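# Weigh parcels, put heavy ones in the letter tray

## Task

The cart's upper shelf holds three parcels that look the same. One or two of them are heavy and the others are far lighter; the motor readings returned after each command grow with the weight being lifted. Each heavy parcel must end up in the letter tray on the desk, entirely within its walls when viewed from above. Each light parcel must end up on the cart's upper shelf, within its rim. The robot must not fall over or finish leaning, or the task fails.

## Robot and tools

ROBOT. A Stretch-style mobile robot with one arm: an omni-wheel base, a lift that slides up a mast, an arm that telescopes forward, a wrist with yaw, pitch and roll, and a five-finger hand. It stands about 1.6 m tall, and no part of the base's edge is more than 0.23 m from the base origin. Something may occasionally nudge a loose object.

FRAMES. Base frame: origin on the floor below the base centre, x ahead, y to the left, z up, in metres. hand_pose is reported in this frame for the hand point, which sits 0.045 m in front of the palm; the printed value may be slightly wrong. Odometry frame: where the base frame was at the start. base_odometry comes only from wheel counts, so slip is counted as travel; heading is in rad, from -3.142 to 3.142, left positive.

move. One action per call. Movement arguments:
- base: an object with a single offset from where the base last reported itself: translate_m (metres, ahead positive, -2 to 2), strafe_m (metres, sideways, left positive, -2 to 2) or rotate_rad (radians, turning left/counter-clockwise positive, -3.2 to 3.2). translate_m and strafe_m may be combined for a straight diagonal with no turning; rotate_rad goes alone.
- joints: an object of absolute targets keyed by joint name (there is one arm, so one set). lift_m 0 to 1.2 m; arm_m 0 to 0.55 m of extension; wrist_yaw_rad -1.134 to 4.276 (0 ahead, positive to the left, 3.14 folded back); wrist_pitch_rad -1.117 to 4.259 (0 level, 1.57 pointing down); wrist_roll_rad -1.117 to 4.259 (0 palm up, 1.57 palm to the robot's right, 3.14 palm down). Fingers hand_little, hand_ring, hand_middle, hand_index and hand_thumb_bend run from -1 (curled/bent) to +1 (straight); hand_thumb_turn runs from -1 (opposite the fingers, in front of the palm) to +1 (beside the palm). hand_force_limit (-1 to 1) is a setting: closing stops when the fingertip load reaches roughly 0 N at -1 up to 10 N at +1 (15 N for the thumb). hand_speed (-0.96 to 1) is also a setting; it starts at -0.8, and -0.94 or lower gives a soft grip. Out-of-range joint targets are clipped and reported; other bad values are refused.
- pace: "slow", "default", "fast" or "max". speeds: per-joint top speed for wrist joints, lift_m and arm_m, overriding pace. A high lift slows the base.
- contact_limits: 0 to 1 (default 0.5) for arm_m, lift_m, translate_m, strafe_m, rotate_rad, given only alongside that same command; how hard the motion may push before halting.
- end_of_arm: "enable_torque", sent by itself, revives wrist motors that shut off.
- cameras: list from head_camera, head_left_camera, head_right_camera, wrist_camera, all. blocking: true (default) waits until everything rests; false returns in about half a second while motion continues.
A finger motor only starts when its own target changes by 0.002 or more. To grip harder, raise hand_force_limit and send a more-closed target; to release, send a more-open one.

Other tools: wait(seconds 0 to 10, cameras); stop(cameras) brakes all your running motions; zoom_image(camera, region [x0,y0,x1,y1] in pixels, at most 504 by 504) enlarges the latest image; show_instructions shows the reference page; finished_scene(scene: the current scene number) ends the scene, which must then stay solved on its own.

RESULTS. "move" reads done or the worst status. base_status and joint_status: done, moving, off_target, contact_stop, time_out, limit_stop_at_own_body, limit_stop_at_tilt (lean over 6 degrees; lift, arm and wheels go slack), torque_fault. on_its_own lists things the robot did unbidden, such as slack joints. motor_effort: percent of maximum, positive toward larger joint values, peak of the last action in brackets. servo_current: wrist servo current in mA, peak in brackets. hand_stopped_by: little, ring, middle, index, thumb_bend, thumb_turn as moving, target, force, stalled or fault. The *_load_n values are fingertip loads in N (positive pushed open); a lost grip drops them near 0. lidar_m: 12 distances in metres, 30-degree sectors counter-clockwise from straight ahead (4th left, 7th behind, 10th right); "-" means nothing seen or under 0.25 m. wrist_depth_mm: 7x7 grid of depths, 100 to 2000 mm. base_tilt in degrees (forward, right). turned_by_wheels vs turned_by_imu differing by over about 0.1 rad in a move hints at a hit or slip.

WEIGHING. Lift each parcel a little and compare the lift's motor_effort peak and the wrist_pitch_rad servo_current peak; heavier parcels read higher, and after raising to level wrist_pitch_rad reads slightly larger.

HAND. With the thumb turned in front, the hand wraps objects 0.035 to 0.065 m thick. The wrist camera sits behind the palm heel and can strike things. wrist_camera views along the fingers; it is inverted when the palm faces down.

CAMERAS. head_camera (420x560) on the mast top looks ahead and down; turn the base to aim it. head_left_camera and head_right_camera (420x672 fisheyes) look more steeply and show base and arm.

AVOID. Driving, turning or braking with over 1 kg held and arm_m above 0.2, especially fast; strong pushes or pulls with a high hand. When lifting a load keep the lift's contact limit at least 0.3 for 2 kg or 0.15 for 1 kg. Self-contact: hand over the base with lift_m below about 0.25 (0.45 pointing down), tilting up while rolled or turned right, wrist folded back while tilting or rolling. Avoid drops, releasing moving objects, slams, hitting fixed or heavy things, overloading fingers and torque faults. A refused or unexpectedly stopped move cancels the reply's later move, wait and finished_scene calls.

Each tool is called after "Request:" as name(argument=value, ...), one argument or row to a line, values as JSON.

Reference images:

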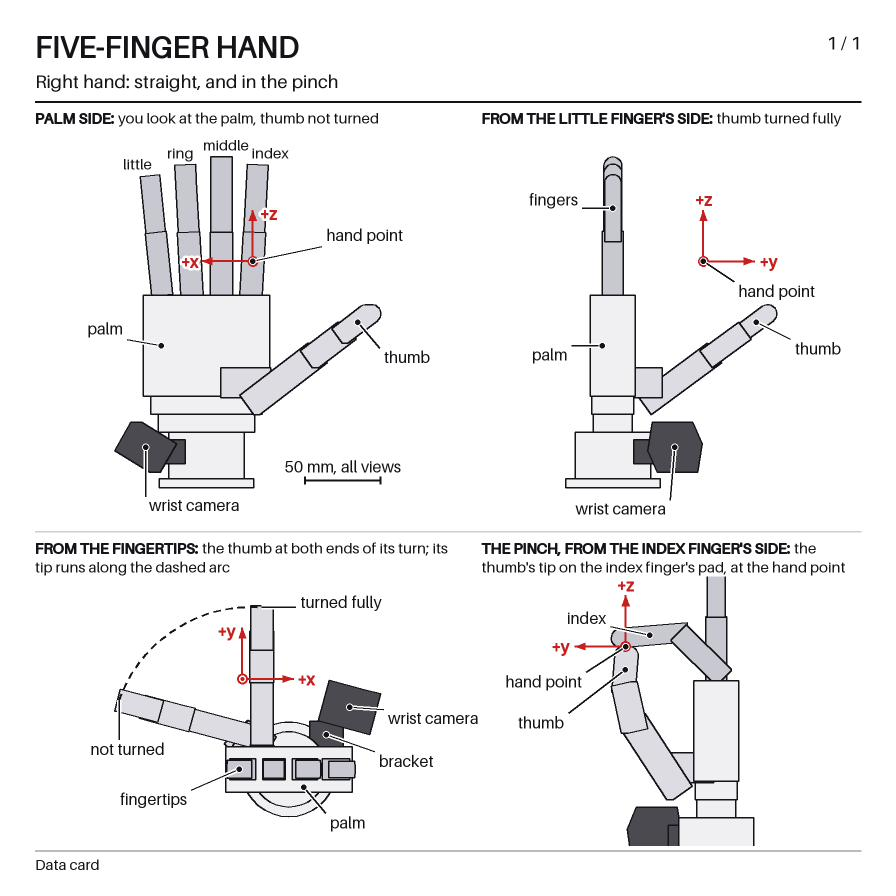

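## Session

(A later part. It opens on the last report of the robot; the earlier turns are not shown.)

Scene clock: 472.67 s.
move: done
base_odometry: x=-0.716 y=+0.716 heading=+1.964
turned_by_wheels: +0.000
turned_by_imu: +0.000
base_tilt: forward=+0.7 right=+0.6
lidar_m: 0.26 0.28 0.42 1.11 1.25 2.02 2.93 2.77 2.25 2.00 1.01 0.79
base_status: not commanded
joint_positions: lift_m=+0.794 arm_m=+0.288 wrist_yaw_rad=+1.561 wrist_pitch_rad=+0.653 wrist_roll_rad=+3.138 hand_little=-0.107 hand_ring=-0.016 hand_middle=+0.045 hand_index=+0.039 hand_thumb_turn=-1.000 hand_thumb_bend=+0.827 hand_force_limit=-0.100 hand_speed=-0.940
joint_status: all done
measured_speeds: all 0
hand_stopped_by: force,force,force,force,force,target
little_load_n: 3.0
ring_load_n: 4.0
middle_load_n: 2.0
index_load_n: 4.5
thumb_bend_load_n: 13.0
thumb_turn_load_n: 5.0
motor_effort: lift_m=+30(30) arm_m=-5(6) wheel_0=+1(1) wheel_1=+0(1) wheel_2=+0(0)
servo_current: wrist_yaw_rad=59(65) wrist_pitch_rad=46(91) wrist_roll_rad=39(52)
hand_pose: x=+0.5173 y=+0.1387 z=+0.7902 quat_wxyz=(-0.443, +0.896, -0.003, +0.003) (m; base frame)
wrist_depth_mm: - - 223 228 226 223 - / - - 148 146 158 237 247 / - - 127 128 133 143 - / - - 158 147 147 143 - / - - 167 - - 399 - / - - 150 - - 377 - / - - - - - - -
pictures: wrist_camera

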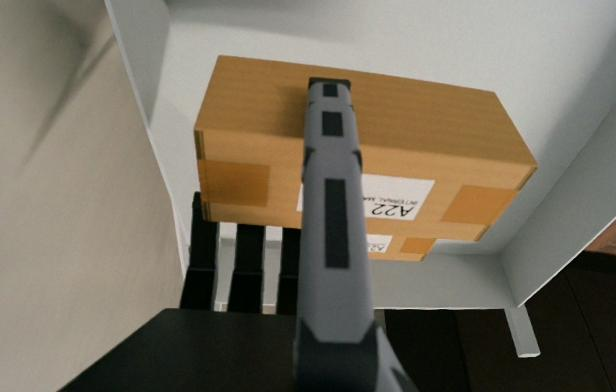

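Request:
move(
  joints={"lift_m": 0.9},
)

Request:
move(
  joints={"arm_m": 0.08},
)

Request:
move(
  base={"translate_m": -0.35},
)

Request:
move(
  base={"rotate_rad": -1.707},
  joints={"lift_m": 1.0},
  cameras=["all"],
)

Scene clock: 496.10 s.
move: done
base_odometry: x=-0.716 y=+0.716 heading=+1.964
turned_by_wheels: +0.000
turned_by_imu: +0.002
base_tilt: forward=+0.7 right=+0.7
lidar_m: 0.26 0.28 0.41 1.14 1.24 2.04 2.92 2.75 2.22 1.97 1.01 0.81
base_status: not commanded
joint_positions: lift_m=+0.899 arm_m=+0.288 wrist_yaw_rad=+1.561 wrist_pitch_rad=+0.653 wrist_roll_rad=+3.138 hand_little=-0.107 hand_ring=-0.016 hand_middle=+0.045 hand_index=+0.039 hand_thumb_turn=-1.000 hand_thumb_bend=+0.827 hand_force_limit=-0.100 hand_speed=-0.940
joint_status: all done
measured_speeds: all 0
hand_stopped_by: force,force,force,force,force,target
little_load_n: 3.0
ring_load_n: 4.0
middle_load_n: 2.0
index_load_n: 4.5
thumb_bend_load_n: 13.0
thumb_turn_load_n: 5.0
motor_effort: lift_m=+30(32) arm_m=-6(6) wheel_0=+1(1) wheel_1=-1(1) wheel_2=+0(0)
servo_current: wrist_yaw_rad=20(78) wrist_pitch_rad=33(52) wrist_roll_rad=39(52)
hand_pose: x=+0.5173 y=+0.1387 z=+0.8952 quat_wxyz=(-0.443, +0.896, -0.003, +0.003) (m; base frame)
wrist_depth_mm: - - 336 329 327 329 - / - - 149 146 160 351 - / - - 129 128 133 143 - / - - 158 147 147 143 1576 / - - 167 175 - - 1537 / - - 150 - - - - / - - - - - - -
pictures: none

Scene clock: 497.83 s.
move: done
base_odometry: x=-0.716 y=+0.716 heading=+1.964
turned_by_wheels: +0.000
turned_by_imu: +0.001
base_tilt: forward=+0.6 right=+0.6
lidar_m: 0.26 0.25 0.40 1.13 1.26 2.00 2.91 2.74 2.24 2.01 1.01 0.81
base_status: not commanded
joint_positions: lift_m=+0.899 arm_m=+0.080 wrist_yaw_rad=+1.561 wrist_pitch_rad=+0.653 wrist_roll_rad=+3.138 hand_little=-0.107 hand_ring=-0.016 hand_middle=+0.045 hand_index=+0.039 hand_thumb_turn=-1.000 hand_thumb_bend=+0.827 hand_force_limit=-0.100 hand_speed=-0.940
joint_status: all done
measured_speeds: all 0
hand_stopped_by: force,force,force,force,force,target
little_load_n: 3.0
ring_load_n: 4.0
middle_load_n: 2.0
index_load_n: 4.5
thumb_bend_load_n: 13.0
thumb_turn_load_n: 5.0
motor_effort: lift_m=+30(30) arm_m=-6(9) wheel_0=+1(1) wheel_1=-1(1) wheel_2=+0(0)
servo_current: wrist_yaw_rad=39(72) wrist_pitch_rad=33(52) wrist_roll_rad=39(52)
hand_pose: x=+0.3093 y=+0.1387 z=+0.8952 quat_wxyz=(-0.443, +0.896, -0.003, +0.003) (m; base frame)
wrist_depth_mm: 334 336 340 330 1025 991 991 / 366 370 153 145 158 1060 1098 / - 366 129 128 133 143 1255 / - - 158 147 147 143 1618 / - - 168 175 - 1499 - / - - 150 - - - - / - - - - - - -
pictures: none

Scene clock: 500.50 s.
move: done
base_odometry: x=-0.582 y=+0.393 heading=+1.964
turned_by_wheels: +0.000
turned_by_imu: +0.001
base_tilt: forward=+0.6 right=+0.7
lidar_m: 0.62 0.25 1.19 1.18 1.32 2.60 2.35 2.58 2.12 2.13 1.43 1.15
base_status: done
joint_positions: lift_m=+0.899 arm_m=+0.080 wrist_yaw_rad=+1.561 wrist_pitch_rad=+0.653 wrist_roll_rad=+3.138 hand_little=-0.107 hand_ring=-0.016 hand_middle=+0.045 hand_index=+0.039 hand_thumb_turn=-1.000 hand_thumb_bend=+0.827 hand_force_limit=-0.100 hand_speed=-0.940
joint_status: not commanded
measured_speeds: all 0
hand_stopped_by: force,force,force,force,force,target
little_load_n: 3.5
ring_load_n: 4.0
middle_load_n: 2.0
index_load_n: 4.5
thumb_bend_load_n: 13.0
thumb_turn_load_n: 5.0
motor_effort: lift_m=+30(30) arm_m=-5(6) wheel_0=+0(5) wheel_1=+0(9) wheel_2=-2(13)
servo_current: wrist_yaw_rad=39(72) wrist_pitch_rad=46(65) wrist_roll_rad=39(52)
hand_pose: x=+0.3093 y=+0.1387 z=+0.8952 quat_wxyz=(-0.443, +0.896, -0.003, +0.003) (m; base frame)
wrist_depth_mm: - 1008 1008 1025 1025 1008 976 / 1160 1118 1078 145 160 1060 1118 / 1229 1336 129 128 133 143 1229 / 452 1618 158 147 147 142 1618 / - 1863 168 176 - - 1708 / - - 150 - - - 1537 / - - - - - - -
pictures: none

Scene clock: 502.70 s.
move: done
base_odometry: x=-0.582 y=+0.393 heading=+0.257
turned_by_wheels: -1.707
turned_by_imu: -1.710
base_tilt: forward=+0.7 right=+0.7
lidar_m: 2.07 0.25 1.17 0.61 0.62 1.67 1.15 1.27 1.80 2.34 2.41 2.18
base_status: done
joint_positions: lift_m=+0.999 arm_m=+0.080 wrist_yaw_rad=+1.560 wrist_pitch_rad=+0.653 wrist_roll_rad=+3.138 hand_little=-0.107 hand_ring=-0.016 hand_middle=+0.045 hand_index=+0.039 hand_thumb_turn=-1.000 hand_thumb_bend=+0.827 hand_force_limit=-0.100 hand_speed=-0.940
joint_status: all done
measured_speeds: all 0
hand_stopped_by: force,force,force,force,force,target
little_load_n: 3.0
ring_load_n: 4.0
middle_load_n: 2.0
index_load_n: 4.5
thumb_bend_load_n: 12.5
thumb_turn_load_n: 5.0
motor_effort: lift_m=+30(34) arm_m=-5(5) wheel_0=-2(6) wheel_1=+1(11) wheel_2=+2(11)
servo_current: wrist_yaw_rad=39(78) wrist_pitch_rad=26(52) wrist_roll_rad=46(52)
hand_pose: x=+0.3094 y=+0.1386 z=+0.9952 quat_wxyz=(-0.443, +0.897, -0.003, +0.003) (m; base frame)
wrist_depth_mm: 1138 1098 1138 1118 1138 1098 1078 / 1229 1255 1205 145 160 1182 1160 / 1499 1464 129 128 133 143 - / - - 158 147 147 143 - / - - 167 - - - - / - - 150 - - - - / - - - - - - -
pictures: head_camera, head_left_camera, head_right_camera, wrist_camera

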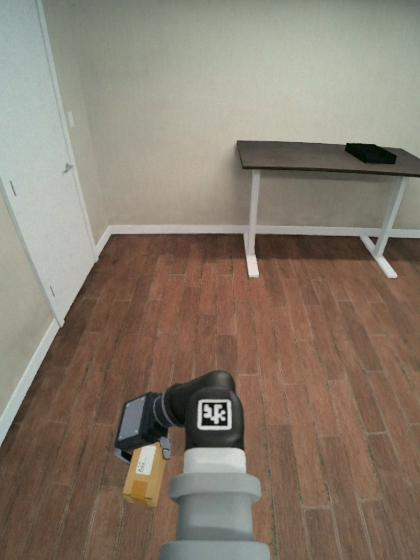

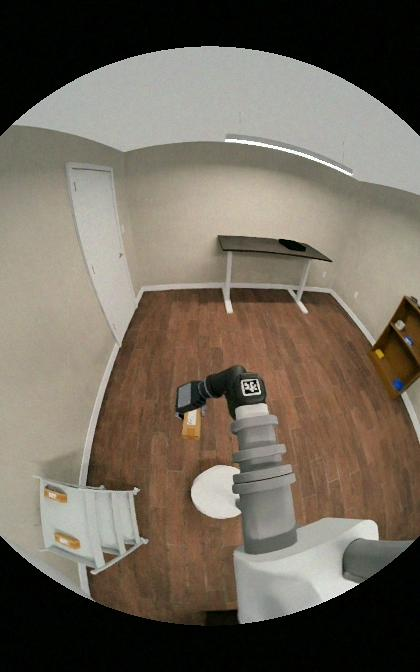

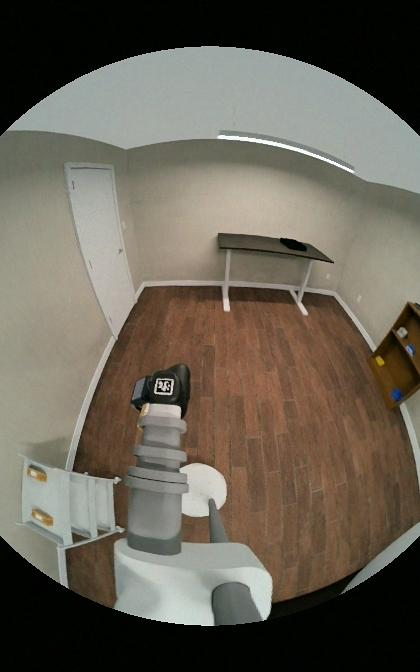

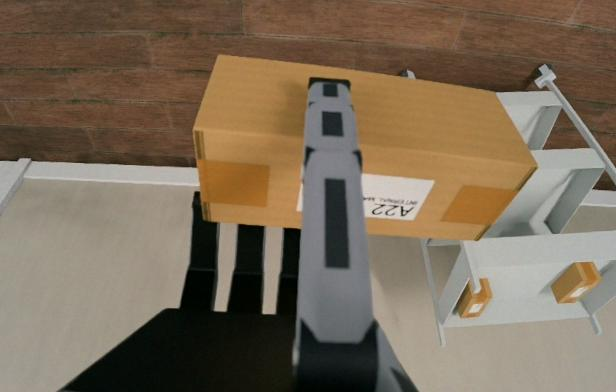

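Request:
move(
  base={"translate_m": 1.25, "strafe_m": -1.2},
  joints={"lift_m": 1.1},
  cameras=["head_camera", "head_left_camera"],
)

Request:
zoom_image(
  camera="head_camera",
  region=[100, 150, 420, 400],
)

Scene clock: 518.53 s.
move: done
base_odometry: x=+0.932 y=-0.450 heading=+0.257
turned_by_wheels: +0.000
turned_by_imu: +0.010
base_tilt: forward=+0.6 right=+0.7
lidar_m: 0.81 0.25 1.21 2.29 2.24 2.58 2.50 2.00 1.13 1.09 1.47 0.83
base_status: done
joint_positions: lift_m=+1.099 arm_m=+0.080 wrist_yaw_rad=+1.560 wrist_pitch_rad=+0.653 wrist_roll_rad=+3.138 hand_little=-0.107 hand_ring=-0.016 hand_middle=+0.045 hand_index=+0.039 hand_thumb_turn=-1.000 hand_thumb_bend=+0.827 hand_force_limit=-0.100 hand_speed=-0.940
joint_status: all done
measured_speeds: all 0
hand_stopped_by: force,force,force,force,force,target
little_load_n: 3.5
ring_load_n: 4.0
middle_load_n: 2.0
index_load_n: 4.5
thumb_bend_load_n: 13.0
thumb_turn_load_n: 5.0
motor_effort: lift_m=+30(33) arm_m=-5(6) wheel_0=-2(9) wheel_1=-1(9) wheel_2=-1(12)
servo_current: wrist_yaw_rad=33(72) wrist_pitch_rad=39(59) wrist_roll_rad=46(52)
hand_pose: x=+0.3094 y=+0.1386 z=+1.0952 quat_wxyz=(-0.443, +0.897, -0.003, +0.003) (m; base frame)
wrist_depth_mm: 1205 1229 1229 1229 1229 1182 1182 / 1336 1336 1281 145 160 1281 1336 / 1576 1618 129 128 133 143 1499 / 1921 1863 158 147 147 143 1863 / - - 171 176 - - - / - - 151 157 - - - / - - - - - - -
pictures: head_camera, head_left_camera

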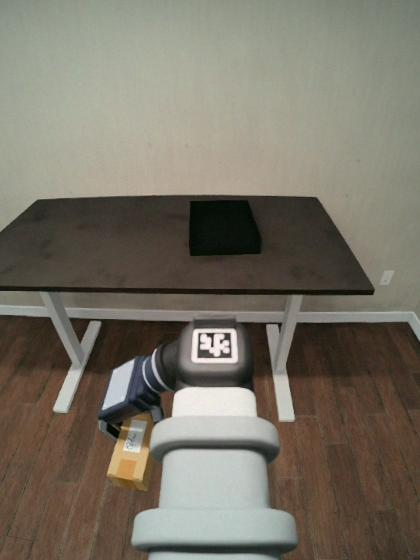

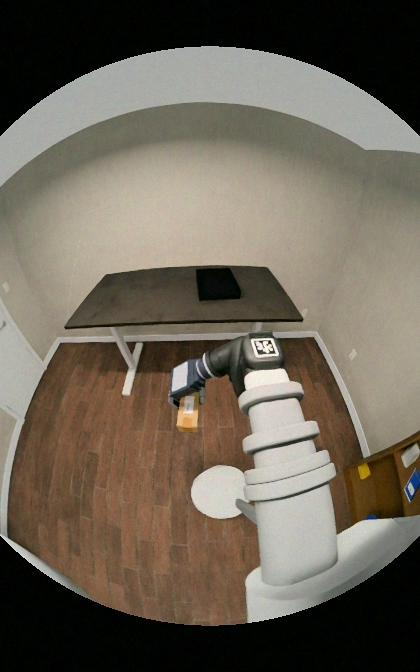

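Scaled by 1.575 from the camera's 420x560 image, which has a finer 1200x1600 frame.

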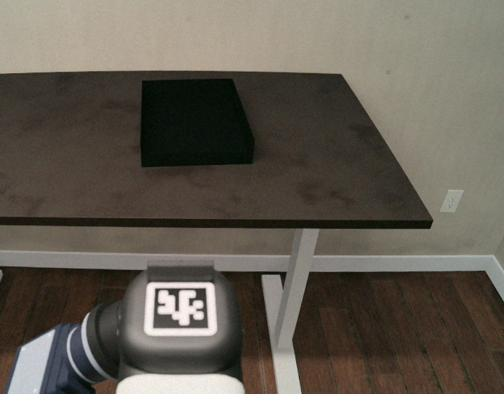

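Request:
move(
  base={"translate_m": 0.55, "strafe_m": -0.17},
  cameras=[],
)

Request:
move(
  joints={"arm_m": 0.3},
  cameras=["head_camera", "wrist_camera", "head_left_camera"],
)

Request:
zoom_image(
  camera="head_camera",
  region=[50, 200, 400, 500],
)

Scene clock: 544.30 s.
move: done
base_odometry: x=+1.507 y=-0.475 heading=+0.257
turned_by_wheels: +0.000
turned_by_imu: +0.004
base_tilt: forward=+0.7 right=+0.6
lidar_m: 0.26 0.25 0.39 2.44 2.61 2.84 3.07 1.34 1.13 1.25 0.38 0.26
base_status: done
joint_positions: lift_m=+1.099 arm_m=+0.080 wrist_yaw_rad=+1.560 wrist_pitch_rad=+0.653 wrist_roll_rad=+3.138 hand_little=-0.107 hand_ring=-0.016 hand_middle=+0.045 hand_index=+0.039 hand_thumb_turn=-1.000 hand_thumb_bend=+0.827 hand_force_limit=-0.100 hand_speed=-0.940
joint_status: not commanded
measured_speeds: all 0
hand_stopped_by: force,force,force,force,force,target
little_load_n: 3.5
ring_load_n: 4.0
middle_load_n: 2.0
index_load_n: 4.5
thumb_bend_load_n: 12.5
thumb_turn_load_n: 5.0
motor_effort: lift_m=+29(30) arm_m=-5(6) wheel_0=+0(8) wheel_1=+2(8) wheel_2=+0(12)
servo_current: wrist_yaw_rad=39(65) wrist_pitch_rad=39(59) wrist_roll_rad=33(59)
hand_pose: x=+0.3094 y=+0.1386 z=+1.0952 quat_wxyz=(-0.443, +0.897, -0.003, +0.003) (m; base frame)
wrist_depth_mm: - - - - 1182 1205 1182 / - - 137 142 158 1308 1336 / - - 126 128 134 143 1499 / - - 158 147 147 143 1921 / - - 167 - - - - / - - 150 - - - - / - - - - - - -
pictures: none
No camera images: "cameras" was empty.

Scene clock: 546.07 s.
move: done
base_odometry: x=+1.507 y=-0.475 heading=+0.257
turned_by_wheels: +0.000
turned_by_imu: +0.001
base_tilt: forward=+0.7 right=+0.7
lidar_m: 0.25 0.26 0.41 2.41 2.59 2.85 3.08 1.34 1.13 1.24 0.40 0.26
base_status: not commanded
joint_positions: lift_m=+1.099 arm_m=+0.300 wrist_yaw_rad=+1.560 wrist_pitch_rad=+0.653 wrist_roll_rad=+3.138 hand_little=-0.107 hand_ring=-0.016 hand_middle=+0.045 hand_index=+0.039 hand_thumb_turn=-1.000 hand_thumb_bend=+0.827 hand_force_limit=-0.100 hand_speed=-0.940
joint_status: all done
measured_speeds: all 0
hand_stopped_by: force,force,force,force,force,target
little_load_n: 3.5
ring_load_n: 4.0
middle_load_n: 2.0
index_load_n: 4.5
thumb_bend_load_n: 13.0
thumb_turn_load_n: 5.0
motor_effort: lift_m=+30(30) arm_m=+5(8) wheel_0=+0(1) wheel_1=+2(3) wheel_2=+0(0)
servo_current: wrist_yaw_rad=52(72) wrist_pitch_rad=33(52) wrist_roll_rad=39(52)
hand_pose: x=+0.5290 y=+0.1386 z=+1.0952 quat_wxyz=(-0.443, +0.897, -0.003, +0.003) (m; base frame)
wrist_depth_mm: - - - - - 235 - / - - 137 142 155 - - / - - 126 128 133 143 - / - - 158 147 147 143 1983 / - - 167 - - - - / - - 150 - - - - / - - - - - - -
pictures: head_camera, head_left_camera, wrist_camera

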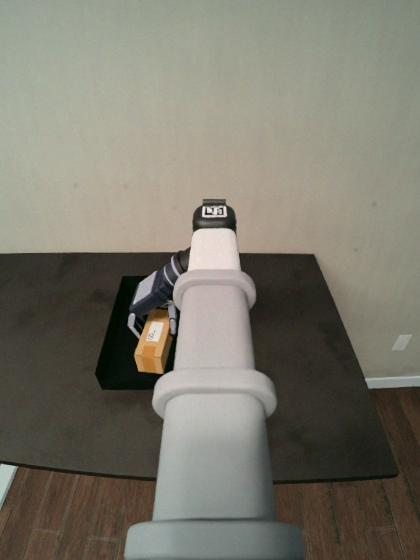

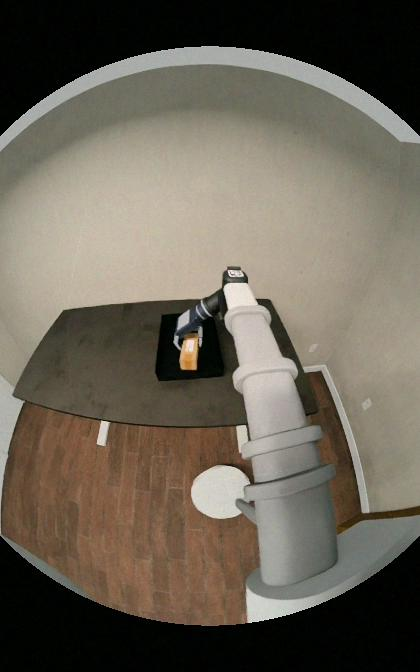

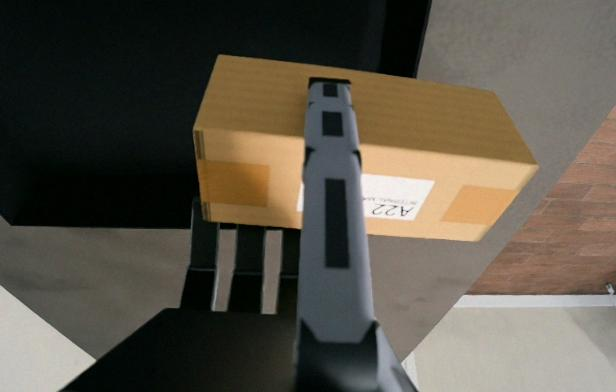

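Scaled by 1.440 from the camera's 420x560 image, which has a finer 1200x1600 frame.

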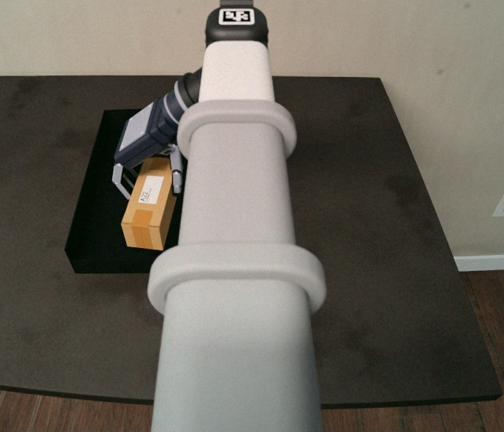

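Request:
move(
  joints={"arm_m": 0.39, "lift_m": 1.02},
  cameras=["head_camera", "wrist_camera", "head_left_camera"],
)

Request:
zoom_image(
  camera="head_left_camera",
  region=[130, 290, 260, 400],
)

Scene clock: 556.17 s.
move: done
base_odometry: x=+1.507 y=-0.475 heading=+0.257
turned_by_wheels: +0.000
turned_by_imu: +0.002
base_tilt: forward=+0.7 right=+0.7
lidar_m: 0.25 0.28 0.38 2.44 2.58 2.85 3.08 1.31 1.15 1.22 0.39 0.29
base_status: not commanded
joint_positions: lift_m=+1.020 arm_m=+0.390 wrist_yaw_rad=+1.560 wrist_pitch_rad=+0.653 wrist_roll_rad=+3.138 hand_little=-0.107 hand_ring=-0.016 hand_middle=+0.045 hand_index=+0.039 hand_thumb_turn=-1.000 hand_thumb_bend=+0.827 hand_force_limit=-0.100 hand_speed=-0.940
joint_status: all done
measured_speeds: all 0
hand_stopped_by: force,force,force,force,force,target
little_load_n: 3.5
ring_load_n: 4.0
middle_load_n: 2.0
index_load_n: 4.5
thumb_bend_load_n: 13.0
thumb_turn_load_n: 5.0
motor_effort: lift_m=+18(30) arm_m=+5(8) wheel_0=+0(1) wheel_1=+2(3) wheel_2=+0(0)
servo_current: wrist_yaw_rad=39(78) wrist_pitch_rad=52(59) wrist_roll_rad=39(52)
hand_pose: x=+0.6190 y=+0.1386 z=+1.0162 quat_wxyz=(-0.443, +0.897, -0.003, +0.003) (m; base frame)
wrist_depth_mm: - - - - - - - / - - 137 142 156 - - / - - 126 128 133 143 - / 239 - 158 147 147 142 - / 252 - 167 - - 274 - / - - 150 - - - - / - - - - - - -
pictures: head_camera, head_left_camera, wrist_camera

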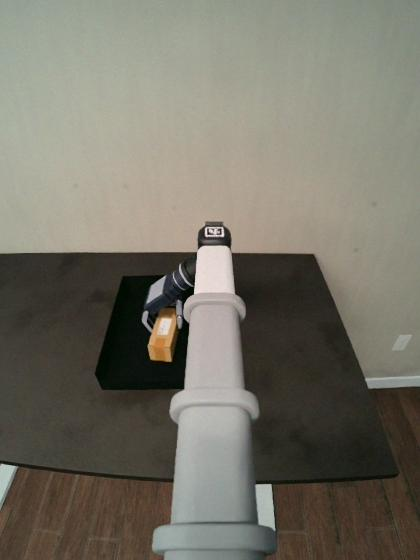

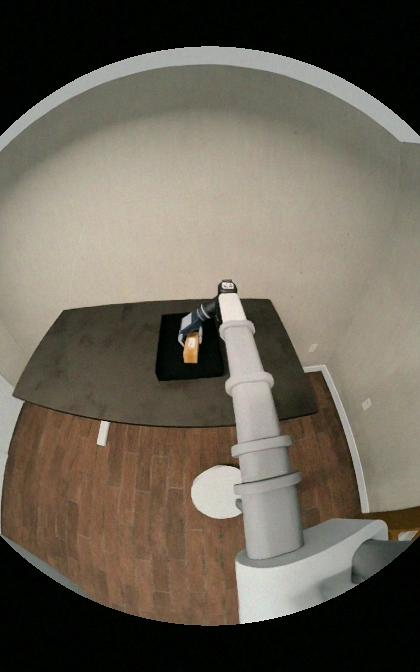

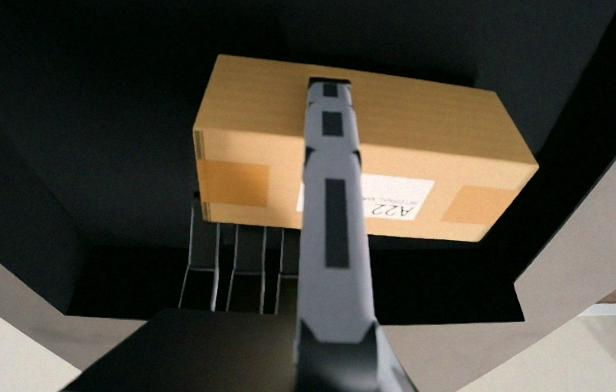

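Scaled by 3.877 from the camera's 420x672 image, which has a finer 600x960 frame.

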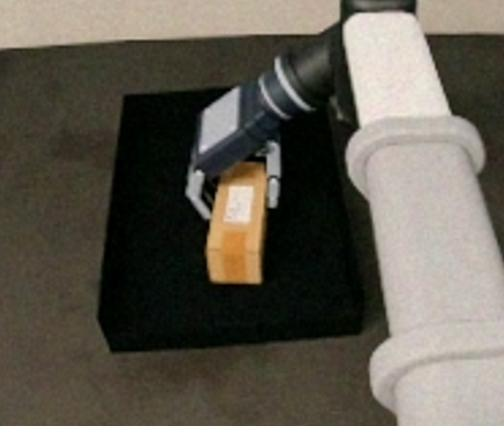

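Request:
move(
  joints={"lift_m": 0.975},
  pace="slow",
  contact_limits={"lift_m": 0.1},
  cameras=["head_camera", "wrist_camera"],
)

Request:
zoom_image(
  camera="head_camera",
  region=[80, 240, 240, 400],
)

Scene clock: 566.07 s.
move: contact_stop
base_odometry: x=+1.507 y=-0.475 heading=+0.257
turned_by_wheels: +0.000
turned_by_imu: +0.001
base_tilt: forward=+0.6 right=+0.6
lidar_m: 0.25 0.27 0.40 2.43 2.57 2.87 3.07 1.33 1.14 1.23 0.38 0.28
base_status: not commanded
joint_positions: lift_m=+0.980 arm_m=+0.390 wrist_yaw_rad=+1.560 wrist_pitch_rad=+0.646 wrist_roll_rad=+3.139 hand_little=-0.107 hand_ring=-0.016 hand_middle=+0.044 hand_index=+0.039 hand_thumb_turn=-1.000 hand_thumb_bend=+0.827 hand_force_limit=-0.100 hand_speed=-0.940
joint_status: lift_m contact_stop (moved -0.041 of -0.045)
measured_speeds: all 0
hand_stopped_by: force,force,force,force,force,target
little_load_n: 3.5
ring_load_n: 2.5
middle_load_n: 0.0
index_load_n: 4.5
thumb_bend_load_n: 13.0
thumb_turn_load_n: 1.5
on_its_own: lift_m is slack since a contact_stop (your +0.975 is given up)
motor_effort: lift_m=+20(20) arm_m=+5(6) wheel_0=-2(2) wheel_1=+1(3) wheel_2=-2(2)
servo_current: wrist_yaw_rad=26(52) wrist_pitch_rad=52(59) wrist_roll_rad=46(59)
contact_limits: lift_m 0.1
hand_pose: x=+0.6190 y=+0.1399 z=+0.9763 quat_wxyz=(-0.446, +0.895, -0.004, +0.003) (m; base frame)
wrist_depth_mm: - - - - - - - / - - 134 136 - - - / - - 125 122 134 142 - / - - 117 117 125 126 - / 246 - 152 151 143 150 - / 232 - 150 - - - - / - - - - - - -
pictures: head_camera, wrist_camera

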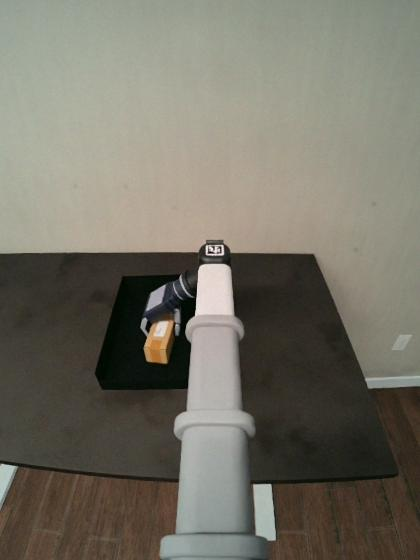

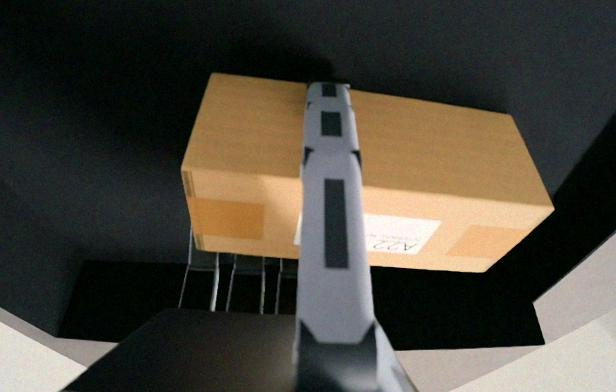

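Scaled by 3.150 from the camera's 420x560 image, which has a finer 1200x1600 frame.

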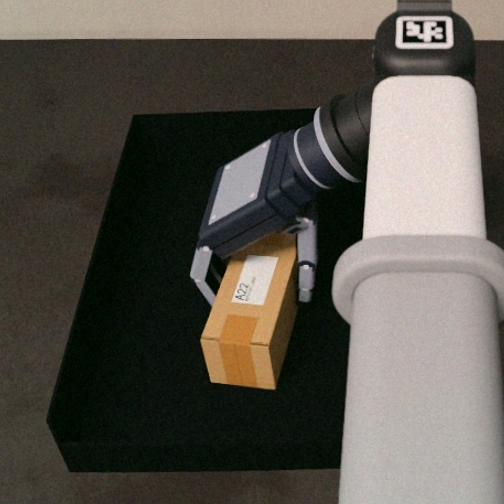

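Request:
move(
  joints={"lift_m": 0.982},
  pace="slow",
)

Request:
move(
  joints={"hand_little": 0.4, "hand_ring": 0.4, "hand_middle": 0.4, "hand_index": 0.4, "hand_thumb_bend": 1.0, "hand_speed": -0.7},
  cameras=["head_camera", "wrist_camera"],
)

Request:
zoom_image(
  camera="head_camera",
  region=[80, 240, 240, 400],
)

Scene clock: 572.20 s.
move: done
base_odometry: x=+1.507 y=-0.475 heading=+0.257
turned_by_wheels: +0.000
turned_by_imu: +0.001
base_tilt: forward=+0.6 right=+0.6
lidar_m: 0.25 0.26 0.42 2.43 2.62 2.82 3.10 1.35 1.11 1.24 0.39 0.25
base_status: not commanded
joint_positions: lift_m=+0.982 arm_m=+0.390 wrist_yaw_rad=+1.560 wrist_pitch_rad=+0.646 wrist_roll_rad=+3.139 hand_little=-0.107 hand_ring=-0.016 hand_middle=+0.044 hand_index=+0.039 hand_thumb_turn=-1.000 hand_thumb_bend=+0.827 hand_force_limit=-0.100 hand_speed=-0.940
joint_status: all done
measured_speeds: all 0
hand_stopped_by: force,force,force,force,force,target
little_load_n: 3.5
ring_load_n: 3.0
middle_load_n: 0.5
index_load_n: 5.5
thumb_bend_load_n: 12.5
thumb_turn_load_n: 2.5
motor_effort: lift_m=+23(23) arm_m=+5(5) wheel_0=-2(2) wheel_1=+0(1) wheel_2=-2(3)
servo_current: wrist_yaw_rad=46(59) wrist_pitch_rad=39(52) wrist_roll_rad=46(46)
hand_pose: x=+0.6190 y=+0.1399 z=+0.9787 quat_wxyz=(-0.446, +0.895, -0.004, +0.003) (m; base frame)
wrist_depth_mm: - - - - - - - / - - 134 136 - - - / - - 125 123 134 143 - / - - 117 117 125 127 - / 246 - 152 151 143 142 - / 233 - 150 - - - - / - - - - - - -
pictures: none

Scene clock: 573.30 s.
move: done
base_odometry: x=+1.507 y=-0.475 heading=+0.257
turned_by_wheels: +0.000
turned_by_imu: +0.000
base_tilt: forward=+0.6 right=+0.6
lidar_m: 0.26 0.28 0.36 2.43 2.59 2.84 3.08 1.35 1.14 1.24 0.38 0.28
base_status: not commanded
joint_positions: lift_m=+0.982 arm_m=+0.390 wrist_yaw_rad=+1.560 wrist_pitch_rad=+0.648 wrist_roll_rad=+3.139 hand_little=+0.400 hand_ring=+0.400 hand_middle=+0.400 hand_index=+0.400 hand_thumb_turn=-1.000 hand_thumb_bend=+1.000 hand_force_limit=-0.100 hand_speed=-0.700
joint_status: all done
measured_speeds: all 0
hand_stopped_by: target,target,target,target,target,target
little_load_n: 0.0
ring_load_n: 0.0
middle_load_n: -1.5
index_load_n: 0.5
thumb_bend_load_n: 0.0
thumb_turn_load_n: 0.0
motor_effort: lift_m=+23(23) arm_m=+5(5) wheel_0=-1(2) wheel_1=+1(1) wheel_2=-3(3)
servo_current: wrist_yaw_rad=59(72) wrist_pitch_rad=46(59) wrist_roll_rad=46(52)
hand_pose: x=+0.6190 y=+0.1396 z=+0.9784 quat_wxyz=(-0.445, +0.895, -0.004, +0.003) (m; base frame)
wrist_depth_mm: - - - - - - - / - - - 110 - - - / - - 143 145 160 163 - / - - 130 134 - 148 - / 238 - 141 141 140 140 - / 248 - 153 - - 255 - / - - - - - - -
pictures: head_camera, wrist_camera

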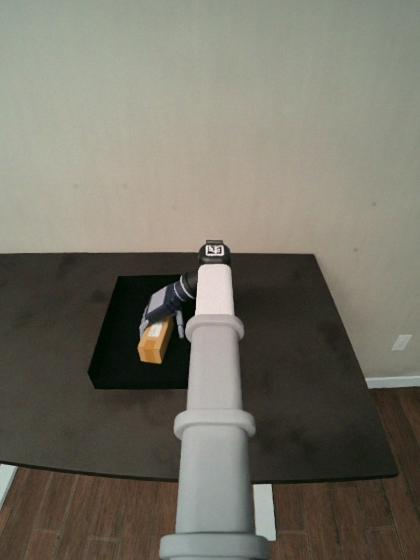

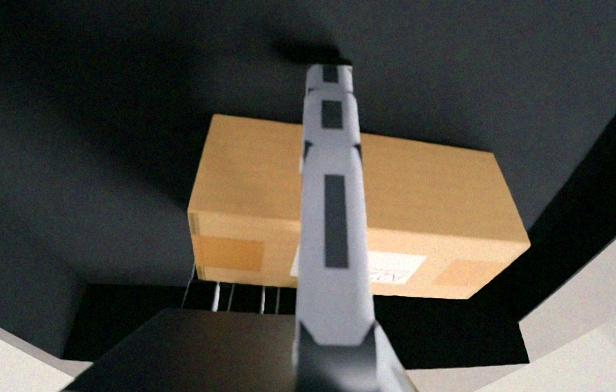

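Scaled by 3.150 from the camera's 420x560 image, which has a finer 1200x1600 frame.

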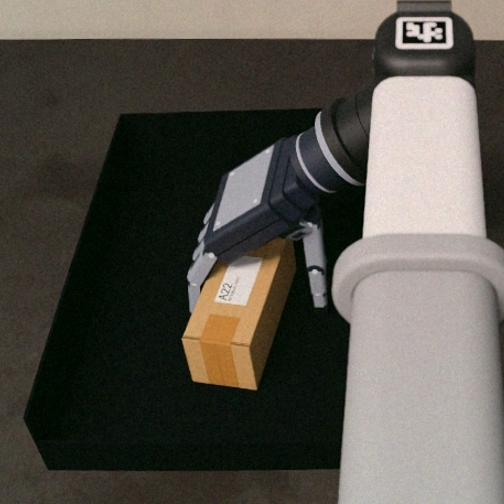

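Request:
move(
  joints={"lift_m": 1.06},
  pace="slow",
  cameras=["head_camera", "wrist_camera"],
)

Request:
zoom_image(
  camera="head_camera",
  region=[80, 240, 240, 400],
)

Scene clock: 578.87 s.
move: done
base_odometry: x=+1.507 y=-0.475 heading=+0.257
turned_by_wheels: +0.000
turned_by_imu: +0.002
base_tilt: forward=+0.7 right=+0.6
lidar_m: 0.25 0.25 0.41 2.43 2.55 2.86 3.08 1.34 1.14 1.22 0.37 0.28
base_status: not commanded
joint_positions: lift_m=+1.059 arm_m=+0.390 wrist_yaw_rad=+1.560 wrist_pitch_rad=+0.651 wrist_roll_rad=+3.139 hand_little=+0.400 hand_ring=+0.400 hand_middle=+0.400 hand_index=+0.400 hand_thumb_turn=-1.000 hand_thumb_bend=+1.000 hand_force_limit=-0.100 hand_speed=-0.700
joint_status: all done
measured_speeds: all 0
hand_stopped_by: target,target,target,target,target,target
little_load_n: 0.0
ring_load_n: 0.0
middle_load_n: 0.0
index_load_n: 0.0
thumb_bend_load_n: 0.0
thumb_turn_load_n: 0.0
motor_effort: lift_m=+29(31) arm_m=+5(5) wheel_0=+0(1) wheel_1=+1(1) wheel_2=-2(3)
servo_current: wrist_yaw_rad=52(78) wrist_pitch_rad=52(59) wrist_roll_rad=39(52)
hand_pose: x=+0.6190 y=+0.1391 z=+1.0556 quat_wxyz=(-0.444, +0.896, -0.004, +0.003) (m; base frame)
wrist_depth_mm: - - - - - - - / - - 178 124 192 - - / 246 - 189 189 188 - - / 254 - - - - - - / 270 - 186 - - - - / - - 153 - - - - / - - - - - - -
pictures: head_camera, wrist_camera

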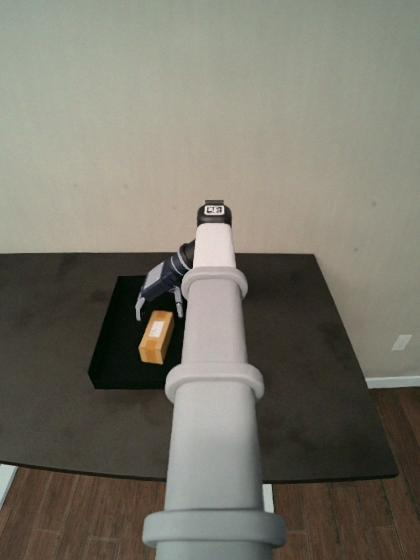

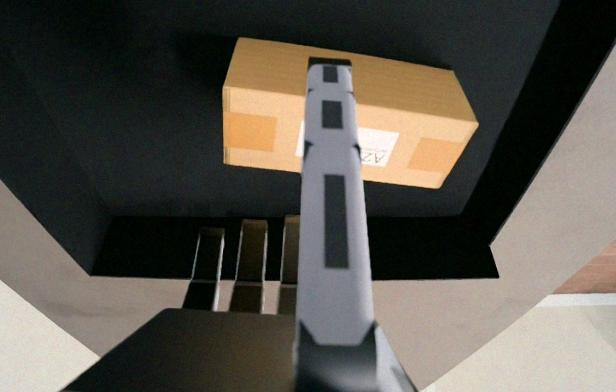

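Scaled by 3.150 from the camera's 420x560 image, which has a finer 1200x1600 frame.

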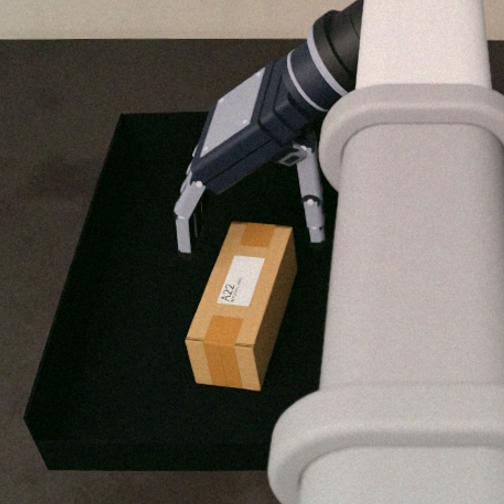

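Request:
finished_scene(
  scene=1,
)

The scene is finished: the task was done.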